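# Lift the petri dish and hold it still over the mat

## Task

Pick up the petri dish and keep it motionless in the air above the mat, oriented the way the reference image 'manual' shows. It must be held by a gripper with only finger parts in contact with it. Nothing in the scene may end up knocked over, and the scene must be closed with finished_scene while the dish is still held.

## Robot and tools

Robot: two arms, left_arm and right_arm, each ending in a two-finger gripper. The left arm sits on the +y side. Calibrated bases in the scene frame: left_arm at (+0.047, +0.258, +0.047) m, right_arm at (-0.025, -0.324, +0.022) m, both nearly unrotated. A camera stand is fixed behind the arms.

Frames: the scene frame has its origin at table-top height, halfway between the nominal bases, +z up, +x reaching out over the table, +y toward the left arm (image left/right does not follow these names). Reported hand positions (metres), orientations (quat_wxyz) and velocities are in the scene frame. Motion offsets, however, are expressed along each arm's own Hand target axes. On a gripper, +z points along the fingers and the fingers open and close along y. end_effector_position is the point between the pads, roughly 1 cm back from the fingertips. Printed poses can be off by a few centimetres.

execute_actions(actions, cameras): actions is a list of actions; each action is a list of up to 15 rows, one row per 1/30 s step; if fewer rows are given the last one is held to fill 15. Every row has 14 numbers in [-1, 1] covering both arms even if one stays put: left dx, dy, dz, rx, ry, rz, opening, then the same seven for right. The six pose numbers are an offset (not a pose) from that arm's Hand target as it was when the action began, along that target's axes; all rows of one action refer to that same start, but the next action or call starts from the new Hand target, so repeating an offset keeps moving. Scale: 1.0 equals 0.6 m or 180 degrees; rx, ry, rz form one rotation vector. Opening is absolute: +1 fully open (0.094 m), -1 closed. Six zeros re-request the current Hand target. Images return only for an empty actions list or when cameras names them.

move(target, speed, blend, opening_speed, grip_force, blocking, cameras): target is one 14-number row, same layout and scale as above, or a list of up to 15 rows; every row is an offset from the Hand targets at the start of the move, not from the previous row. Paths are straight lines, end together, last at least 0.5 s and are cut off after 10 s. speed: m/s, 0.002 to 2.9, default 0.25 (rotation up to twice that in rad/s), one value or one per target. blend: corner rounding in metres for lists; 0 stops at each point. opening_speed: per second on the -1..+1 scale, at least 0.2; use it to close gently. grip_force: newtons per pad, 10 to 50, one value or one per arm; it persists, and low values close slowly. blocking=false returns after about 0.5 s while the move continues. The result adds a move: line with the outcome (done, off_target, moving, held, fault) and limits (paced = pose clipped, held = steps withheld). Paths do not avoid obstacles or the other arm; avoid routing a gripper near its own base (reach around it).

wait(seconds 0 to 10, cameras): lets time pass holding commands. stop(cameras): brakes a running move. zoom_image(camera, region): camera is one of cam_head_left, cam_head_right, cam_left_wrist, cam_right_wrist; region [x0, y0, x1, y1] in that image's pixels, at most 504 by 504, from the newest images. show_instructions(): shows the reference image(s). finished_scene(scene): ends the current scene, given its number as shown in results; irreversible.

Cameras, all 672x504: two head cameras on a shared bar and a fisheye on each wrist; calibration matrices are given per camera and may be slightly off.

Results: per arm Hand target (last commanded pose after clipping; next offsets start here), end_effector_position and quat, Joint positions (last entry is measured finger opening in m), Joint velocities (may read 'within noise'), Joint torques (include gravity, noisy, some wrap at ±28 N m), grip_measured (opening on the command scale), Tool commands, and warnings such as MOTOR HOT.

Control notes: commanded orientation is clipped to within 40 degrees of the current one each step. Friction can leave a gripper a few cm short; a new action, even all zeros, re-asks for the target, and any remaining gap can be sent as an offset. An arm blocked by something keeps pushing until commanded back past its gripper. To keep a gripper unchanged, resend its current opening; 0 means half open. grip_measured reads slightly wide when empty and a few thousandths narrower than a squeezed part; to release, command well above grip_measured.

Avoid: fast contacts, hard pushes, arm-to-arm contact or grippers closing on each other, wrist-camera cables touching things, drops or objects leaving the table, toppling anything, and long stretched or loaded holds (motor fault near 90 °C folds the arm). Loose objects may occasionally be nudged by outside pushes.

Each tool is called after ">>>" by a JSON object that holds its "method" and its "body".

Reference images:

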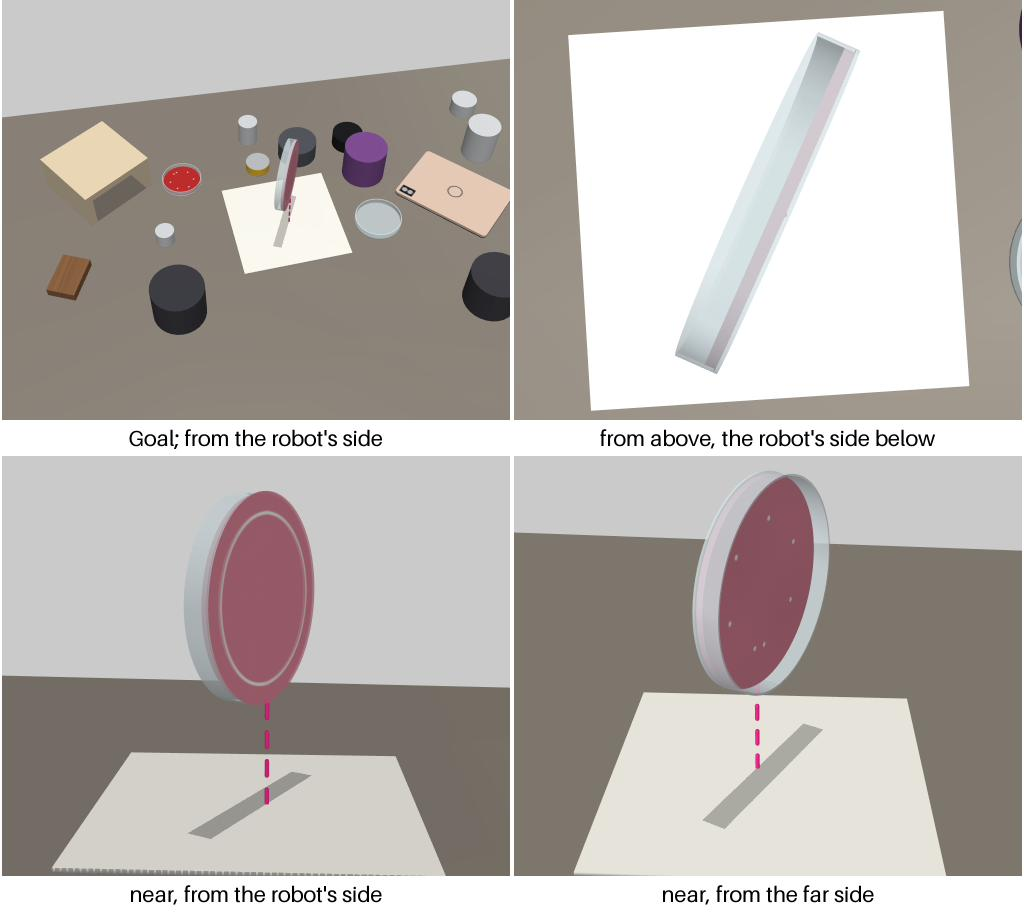

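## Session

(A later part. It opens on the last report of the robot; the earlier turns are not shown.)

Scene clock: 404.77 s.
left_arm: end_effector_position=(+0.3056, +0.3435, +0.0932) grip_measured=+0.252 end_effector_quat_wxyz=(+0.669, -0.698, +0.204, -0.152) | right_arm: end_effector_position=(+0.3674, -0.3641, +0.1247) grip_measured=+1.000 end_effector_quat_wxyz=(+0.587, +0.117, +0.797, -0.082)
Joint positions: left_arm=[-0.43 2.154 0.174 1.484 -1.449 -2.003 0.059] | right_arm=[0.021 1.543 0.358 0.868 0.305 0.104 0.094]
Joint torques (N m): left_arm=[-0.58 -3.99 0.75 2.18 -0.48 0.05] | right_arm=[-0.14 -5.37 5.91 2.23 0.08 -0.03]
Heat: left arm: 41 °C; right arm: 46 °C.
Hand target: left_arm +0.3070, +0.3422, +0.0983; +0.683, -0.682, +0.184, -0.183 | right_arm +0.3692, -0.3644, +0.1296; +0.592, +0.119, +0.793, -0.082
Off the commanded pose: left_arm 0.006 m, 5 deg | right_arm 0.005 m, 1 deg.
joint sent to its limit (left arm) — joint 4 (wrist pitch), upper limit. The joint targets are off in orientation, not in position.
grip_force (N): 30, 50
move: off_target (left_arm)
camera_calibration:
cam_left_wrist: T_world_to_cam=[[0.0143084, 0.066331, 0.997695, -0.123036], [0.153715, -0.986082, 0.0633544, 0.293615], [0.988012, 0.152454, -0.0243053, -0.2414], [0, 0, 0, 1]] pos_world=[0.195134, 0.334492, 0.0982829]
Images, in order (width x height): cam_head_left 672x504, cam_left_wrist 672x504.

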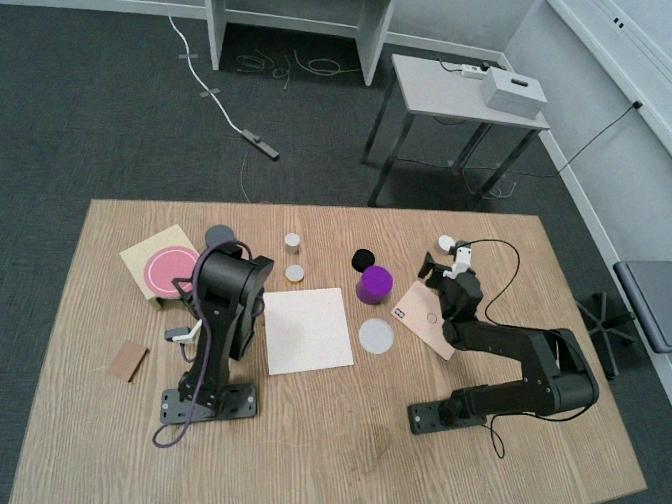

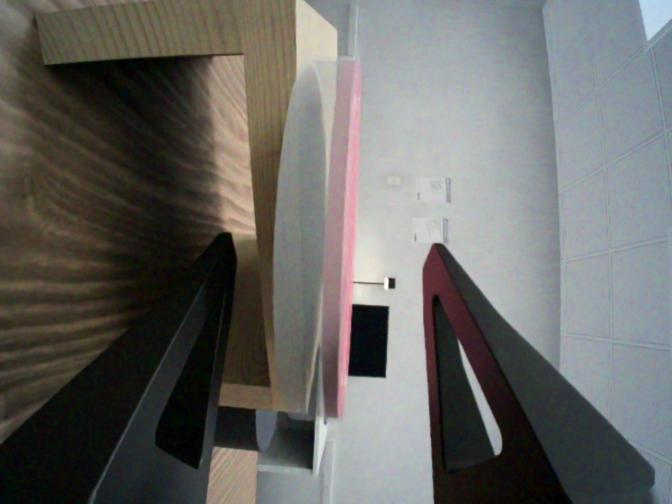

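>>> {"method": "move", "body": {"target": [[-0.005,0.0067,-0.014,0,0,0,0.25,0,0,0,0,0,0,1],[-0.005,0.0067,-0.014,0,0,0,-0.25,0,0,0,0,0,0,1]], "speed": 0.08, "opening_speed": 0.5, "cameras": ["cam_left_wrist","cam_head_left"]}}

Scene clock: 421.90 s.
left_arm: end_effector_position=(+0.3018, +0.3364, +0.0910) grip_measured=-0.248 end_effector_quat_wxyz=(+0.674, -0.692, +0.204, -0.157) | right_arm: end_effector_position=(+0.3674, -0.3641, +0.1247) grip_measured=+1.000 end_effector_quat_wxyz=(+0.587, +0.117, +0.797, -0.082)
Joint positions: left_arm=[-0.474 2.185 0.174 1.482 -1.488 -2.04 0.035] | right_arm=[0.021 1.543 0.358 0.868 0.305 0.104 0.094]
Joint torques (N m): left_arm=[-0.53 -3.96 -0.09 2 -0.49 -0.15] | right_arm=[-0.09 -5.44 5.87 2.24 0.1 -0.01]
Heat: left arm: 39 °C; right arm: 46 °C.
Hand target: left_arm +0.3002, +0.3364, +0.0943; +0.683, -0.682, +0.184, -0.183 | right_arm +0.3692, -0.3644, +0.1296; +0.592, +0.119, +0.793, -0.082
Off the commanded pose: left_arm 0.004 m, 4 deg | right_arm 0.005 m, 1 deg.
grip_force (N): 30, 50
move: off_target (left_arm); target 2's new opening was sent with left_arm's hand 0.004 m and 4 deg from that target
camera_calibration:
cam_left_wrist: T_world_to_cam=[[0.00364764, 0.0540282, 0.998533, -0.113087], [0.145098, -0.988001, 0.0529283, 0.291488], [0.989411, 0.144692, -0.0114433, -0.23562], [0, 0, 0, 1]] pos_world=[0.191243, 0.328193, 0.0947968]
Images, in order (width x height): cam_head_left 672x504, cam_left_wrist 672x504.

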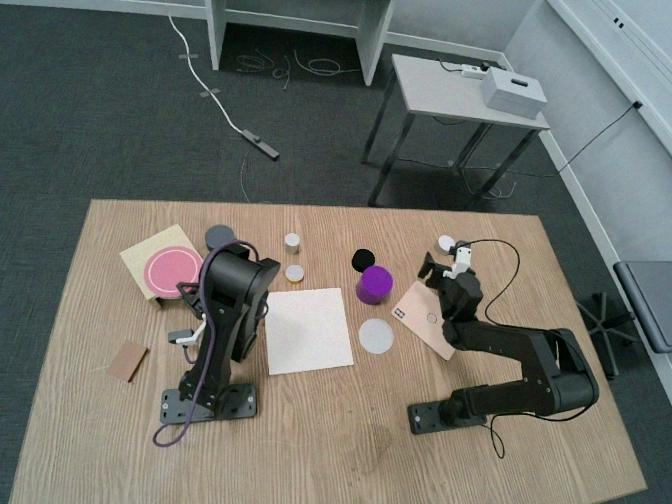

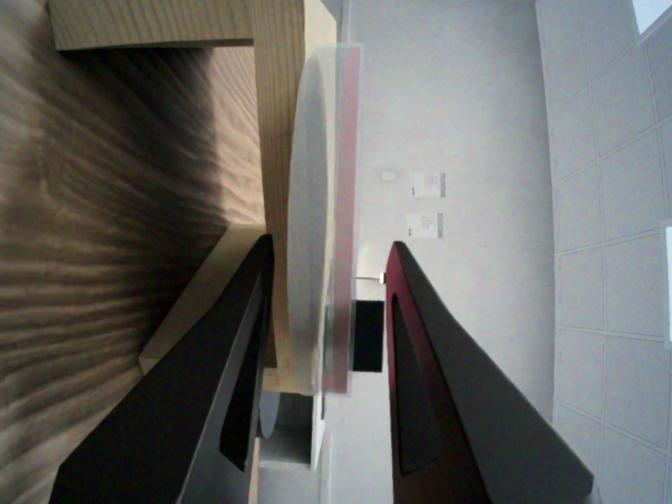

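>>> {"method": "move", "body": {"target": [0,0,0,0,0,0,-0.8,0,0,0,0,0,0,1], "opening_speed": 0.4, "grip_force": [45,50], "cameras": ["cam_left_wrist","cam_head_left"]}}

Scene clock: 431.73 s.
left_arm: end_effector_position=(+0.2978, +0.3381, +0.0939) grip_measured=-0.670 end_effector_quat_wxyz=(+0.679, -0.692, +0.183, -0.161) | right_arm: end_effector_position=(+0.3674, -0.3641, +0.1247) grip_measured=+1.000 end_effector_quat_wxyz=(+0.587, +0.117, +0.797, -0.082)
Joint positions: left_arm=[-0.477 2.185 0.174 1.483 -1.52 -2.073 0.016] | right_arm=[0.021 1.543 0.358 0.868 0.305 0.104 0.094]
Joint torques (N m): left_arm=[-0.39 -4.52 -0.01 1.84 -0.2 0.1] | right_arm=[-0.01 -5.33 5.98 2.27 0.09 0]
Heat: left arm: 39 °C; right arm: 46 °C.
Hand target: left_arm +0.3002, +0.3364, +0.0943; +0.683, -0.682, +0.184, -0.183 | right_arm +0.3692, -0.3644, +0.1296; +0.592, +0.119, +0.793, -0.082
Off the commanded pose: left_arm 0.003 m, 3 deg | right_arm 0.005 m, 1 deg.
grip_force (N): 45, 50
move: off_target (left_arm)
camera_calibration:
cam_left_wrist: T_world_to_cam=[[-0.0336387, 0.0552227, 0.997907, -0.105255], [0.168098, -0.983936, 0.060116, 0.2847], [0.985196, 0.169768, 0.0238155, -0.2424], [0, 0, 0, 1]] pos_world=[0.187413, 0.327091, 0.0936924]
Images, in order (width x height): cam_head_left 672x504, cam_left_wrist 672x504.

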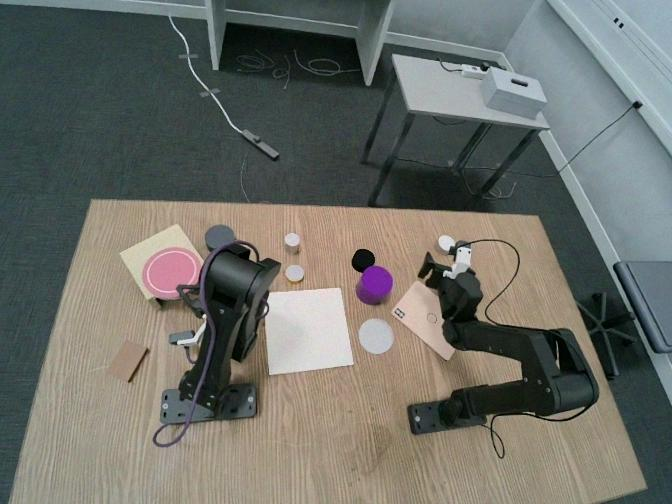

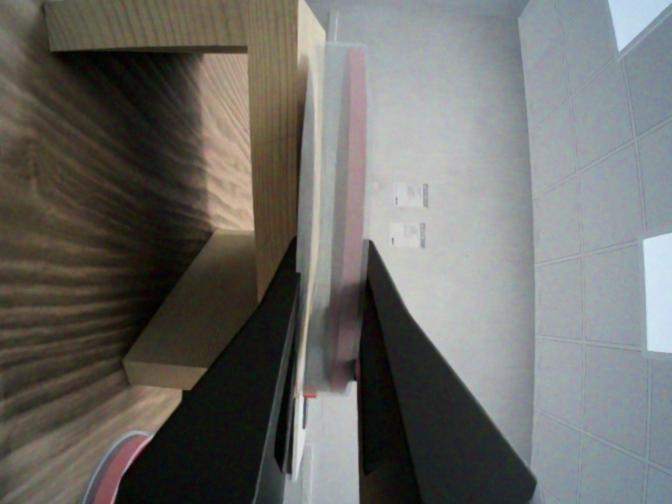

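>>> {"method": "move", "body": {"target": [[0,-0.1667,-0.033,0,0,0,-0.8,0,0,0,0,0,0,1],[0.2,-0.2767,-0.146,0.037,0.312,0.318,-0.8,0,0,0,0,0,0,1],[0.186,-0.2767,-0.531,0.0748,0.623,0.636,-0.8,0,0,0,0,0,0,1]], "speed": [0.12,0.4,0.4], "blend": [0.02,0.03,0], "cameras": ["all"]}}

>>> {"method": "zoom_image", "body": {"camera": "cam_head_right", "region": [220, 220, 400, 390]}}

Scene clock: 478.43 s.
left_arm: end_effector_position=(+0.2334, +0.0113, +0.2490) grip_measured=-0.687 end_effector_quat_wxyz=(+0.160, +0.194, +0.968, -0.026) | right_arm: end_effector_position=(+0.3674, -0.3641, +0.1247) grip_measured=+1.000 end_effector_quat_wxyz=(+0.587, +0.117, +0.797, -0.082)
Joint positions: left_arm=[-1.075 1.491 1.488 -1.313 -0.205 -0.625 0.015] | right_arm=[0.021 1.543 0.358 0.868 0.305 0.104 0.094]
Joint torques (N m): left_arm=[-0.35 -4.68 8.27 0.94 -0.18 0.09] | right_arm=[0.08 -5.26 5.82 2.25 0.1 0.01]
Heat: left arm: 38 °C; right arm: 47 °C.
Hand target: left_arm +0.2370, +0.0046, +0.2597; +0.172, +0.198, +0.964, -0.035 | right_arm +0.3692, -0.3644, +0.1296; +0.592, +0.119, +0.793, -0.082
Off the commanded pose: left_arm 0.013 m, 2 deg | right_arm 0.005 m, 1 deg.
grip_force (N): 45, 50
move: off_target (left_arm)
camera_calibration:
cam_left_wrist: T_world_to_cam=[[-0.308864, -0.951079, 0.00716322, 0.0780696], [-0.792212, 0.261424, 0.551415, 0.0523144], [-0.526312, 0.164637, -0.834201, 0.439289], [0, 0, 0, 1]] pos_world=[0.29676, -0.0117491, 0.337049]
cam_right_wrist: T_world_to_cam=[[-0.252096, -0.96561, 0.0636011, -0.265993], [-0.906391, 0.212591, -0.365049, 0.462351], [0.338974, -0.149675, -0.928813, 0.0456462], [0, 0, 0, 1]] pos_world=[0.336541, -0.348305, 0.228095]

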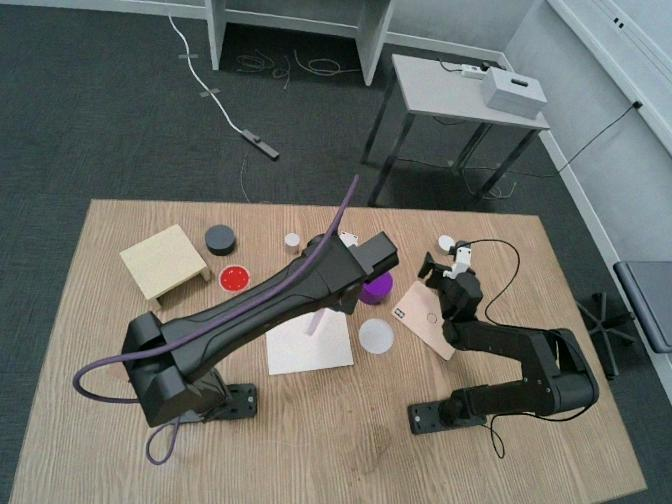

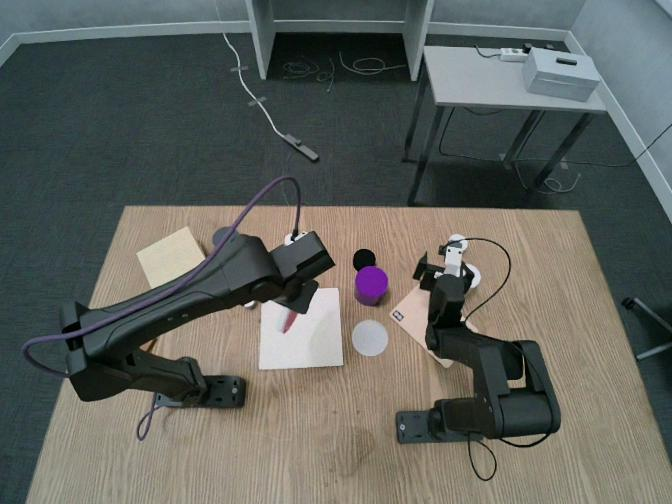

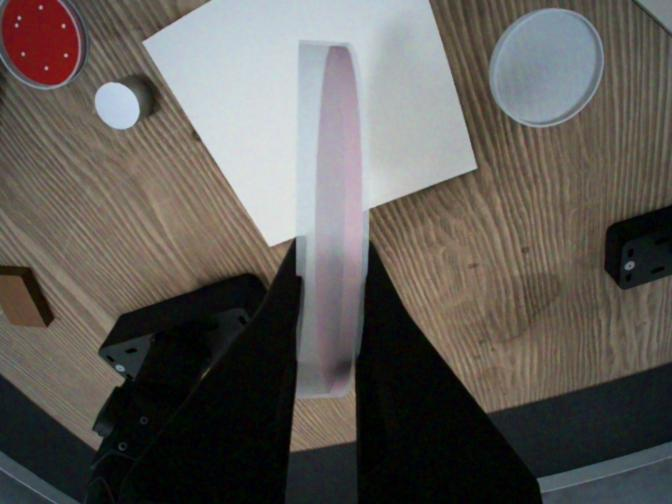

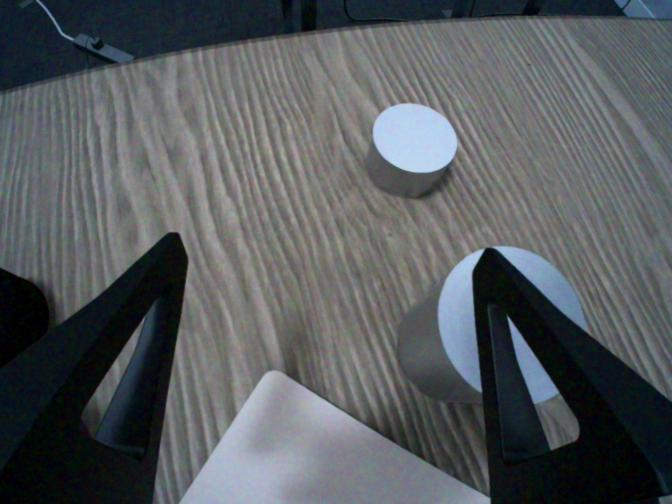

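Scaled by 2.800 from the camera's 672x504 image, which has a finer 960x720 frame.

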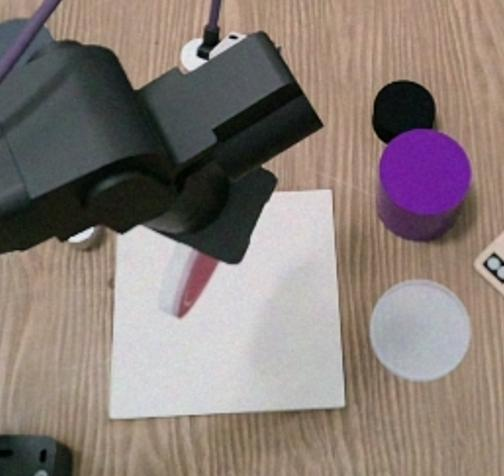

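>>> {"method": "move", "body": {"target": [0.0233,-0.0072,0.089,0,0,0,-0.8,0,0,0,0,0,0,1], "speed": 0.12, "cameras": ["all"]}}

>>> {"method": "zoom_image", "body": {"camera": "cam_head_right", "region": [220, 220, 400, 390]}}

Scene clock: 490.90 s.
left_arm: end_effector_position=(+0.2395, +0.0001, +0.2074) grip_measured=-0.687 end_effector_quat_wxyz=(+0.168, +0.192, +0.966, -0.036) | right_arm: end_effector_position=(+0.3674, -0.3641, +0.1247) grip_measured=+1.000 end_effector_quat_wxyz=(+0.587, +0.117, +0.797, -0.082)
Joint positions: left_arm=[-1.075 1.491 1.315 -1.114 -0.203 -0.625 0.015] | right_arm=[0.021 1.543 0.358 0.868 0.305 0.104 0.094]
Joint torques (N m): left_arm=[-0.35 -5.38 4.57 1.13 -0.19 0.08] | right_arm=[0.01 -5.31 5.97 2.22 0.1 -0.02]
Heat: left arm: 38 °C; right arm: 47 °C.
Hand target: left_arm +0.2403, -0.0015, +0.2048; +0.172, +0.198, +0.964, -0.035 | right_arm +0.3692, -0.3644, +0.1296; +0.592, +0.119, +0.793, -0.082
Off the commanded pose: left_arm 0.003 m, 1 deg | right_arm 0.005 m, 1 deg.
grip_force (N): 45, 50
move: done
camera_calibration:
cam_left_wrist: T_world_to_cam=[[-0.309399, -0.950587, 0.0256109, 0.0659645], [-0.798459, 0.274323, 0.53592, 0.0877635], [-0.516465, 0.145364, -0.84388, 0.409289], [0, 0, 0, 1]] pos_world=[0.301868, -0.0208666, 0.296667]
cam_right_wrist: T_world_to_cam=[[-0.252096, -0.96561, 0.0636011, -0.265993], [-0.906391, 0.212591, -0.365049, 0.462351], [0.338974, -0.149675, -0.928813, 0.0456462], [0, 0, 0, 1]] pos_world=[0.336541, -0.348305, 0.228095]

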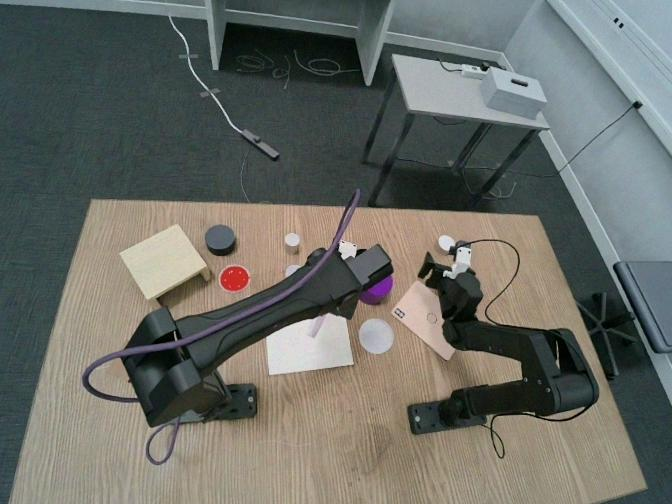

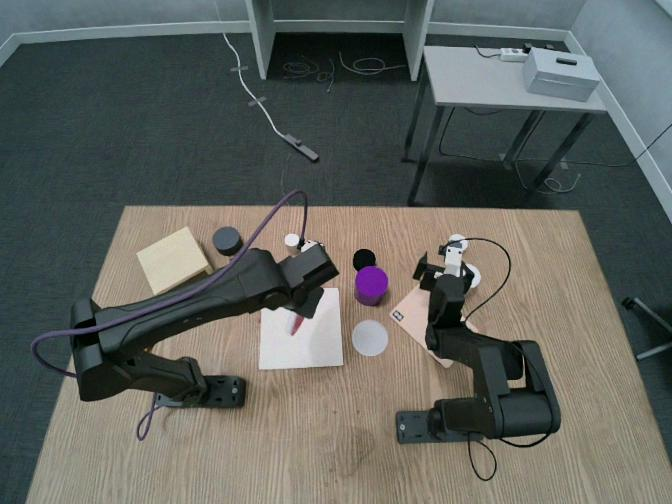

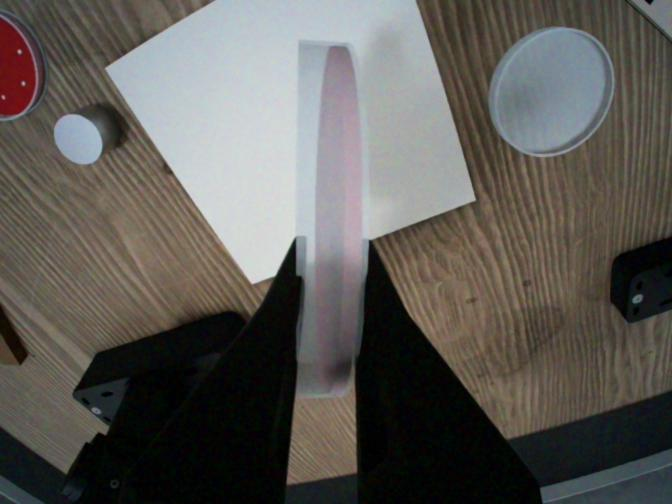

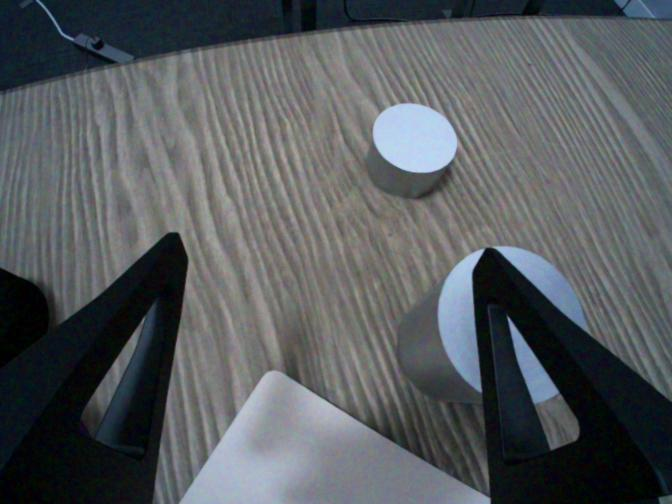

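Scaled by 2.800 from the camera's 672x504 image, which has a finer 960x720 frame.

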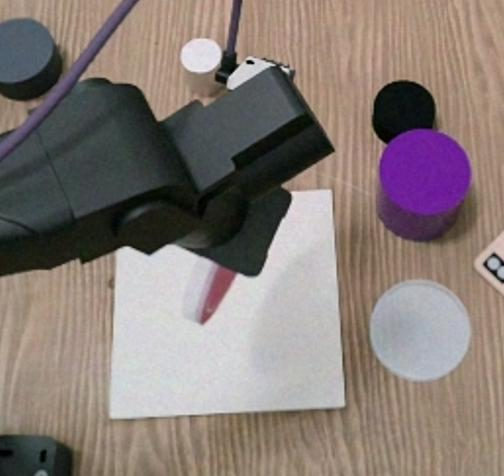

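>>> {"method": "finished_scene", "body": {"scene": 2}}

The scene is finished: the task was done.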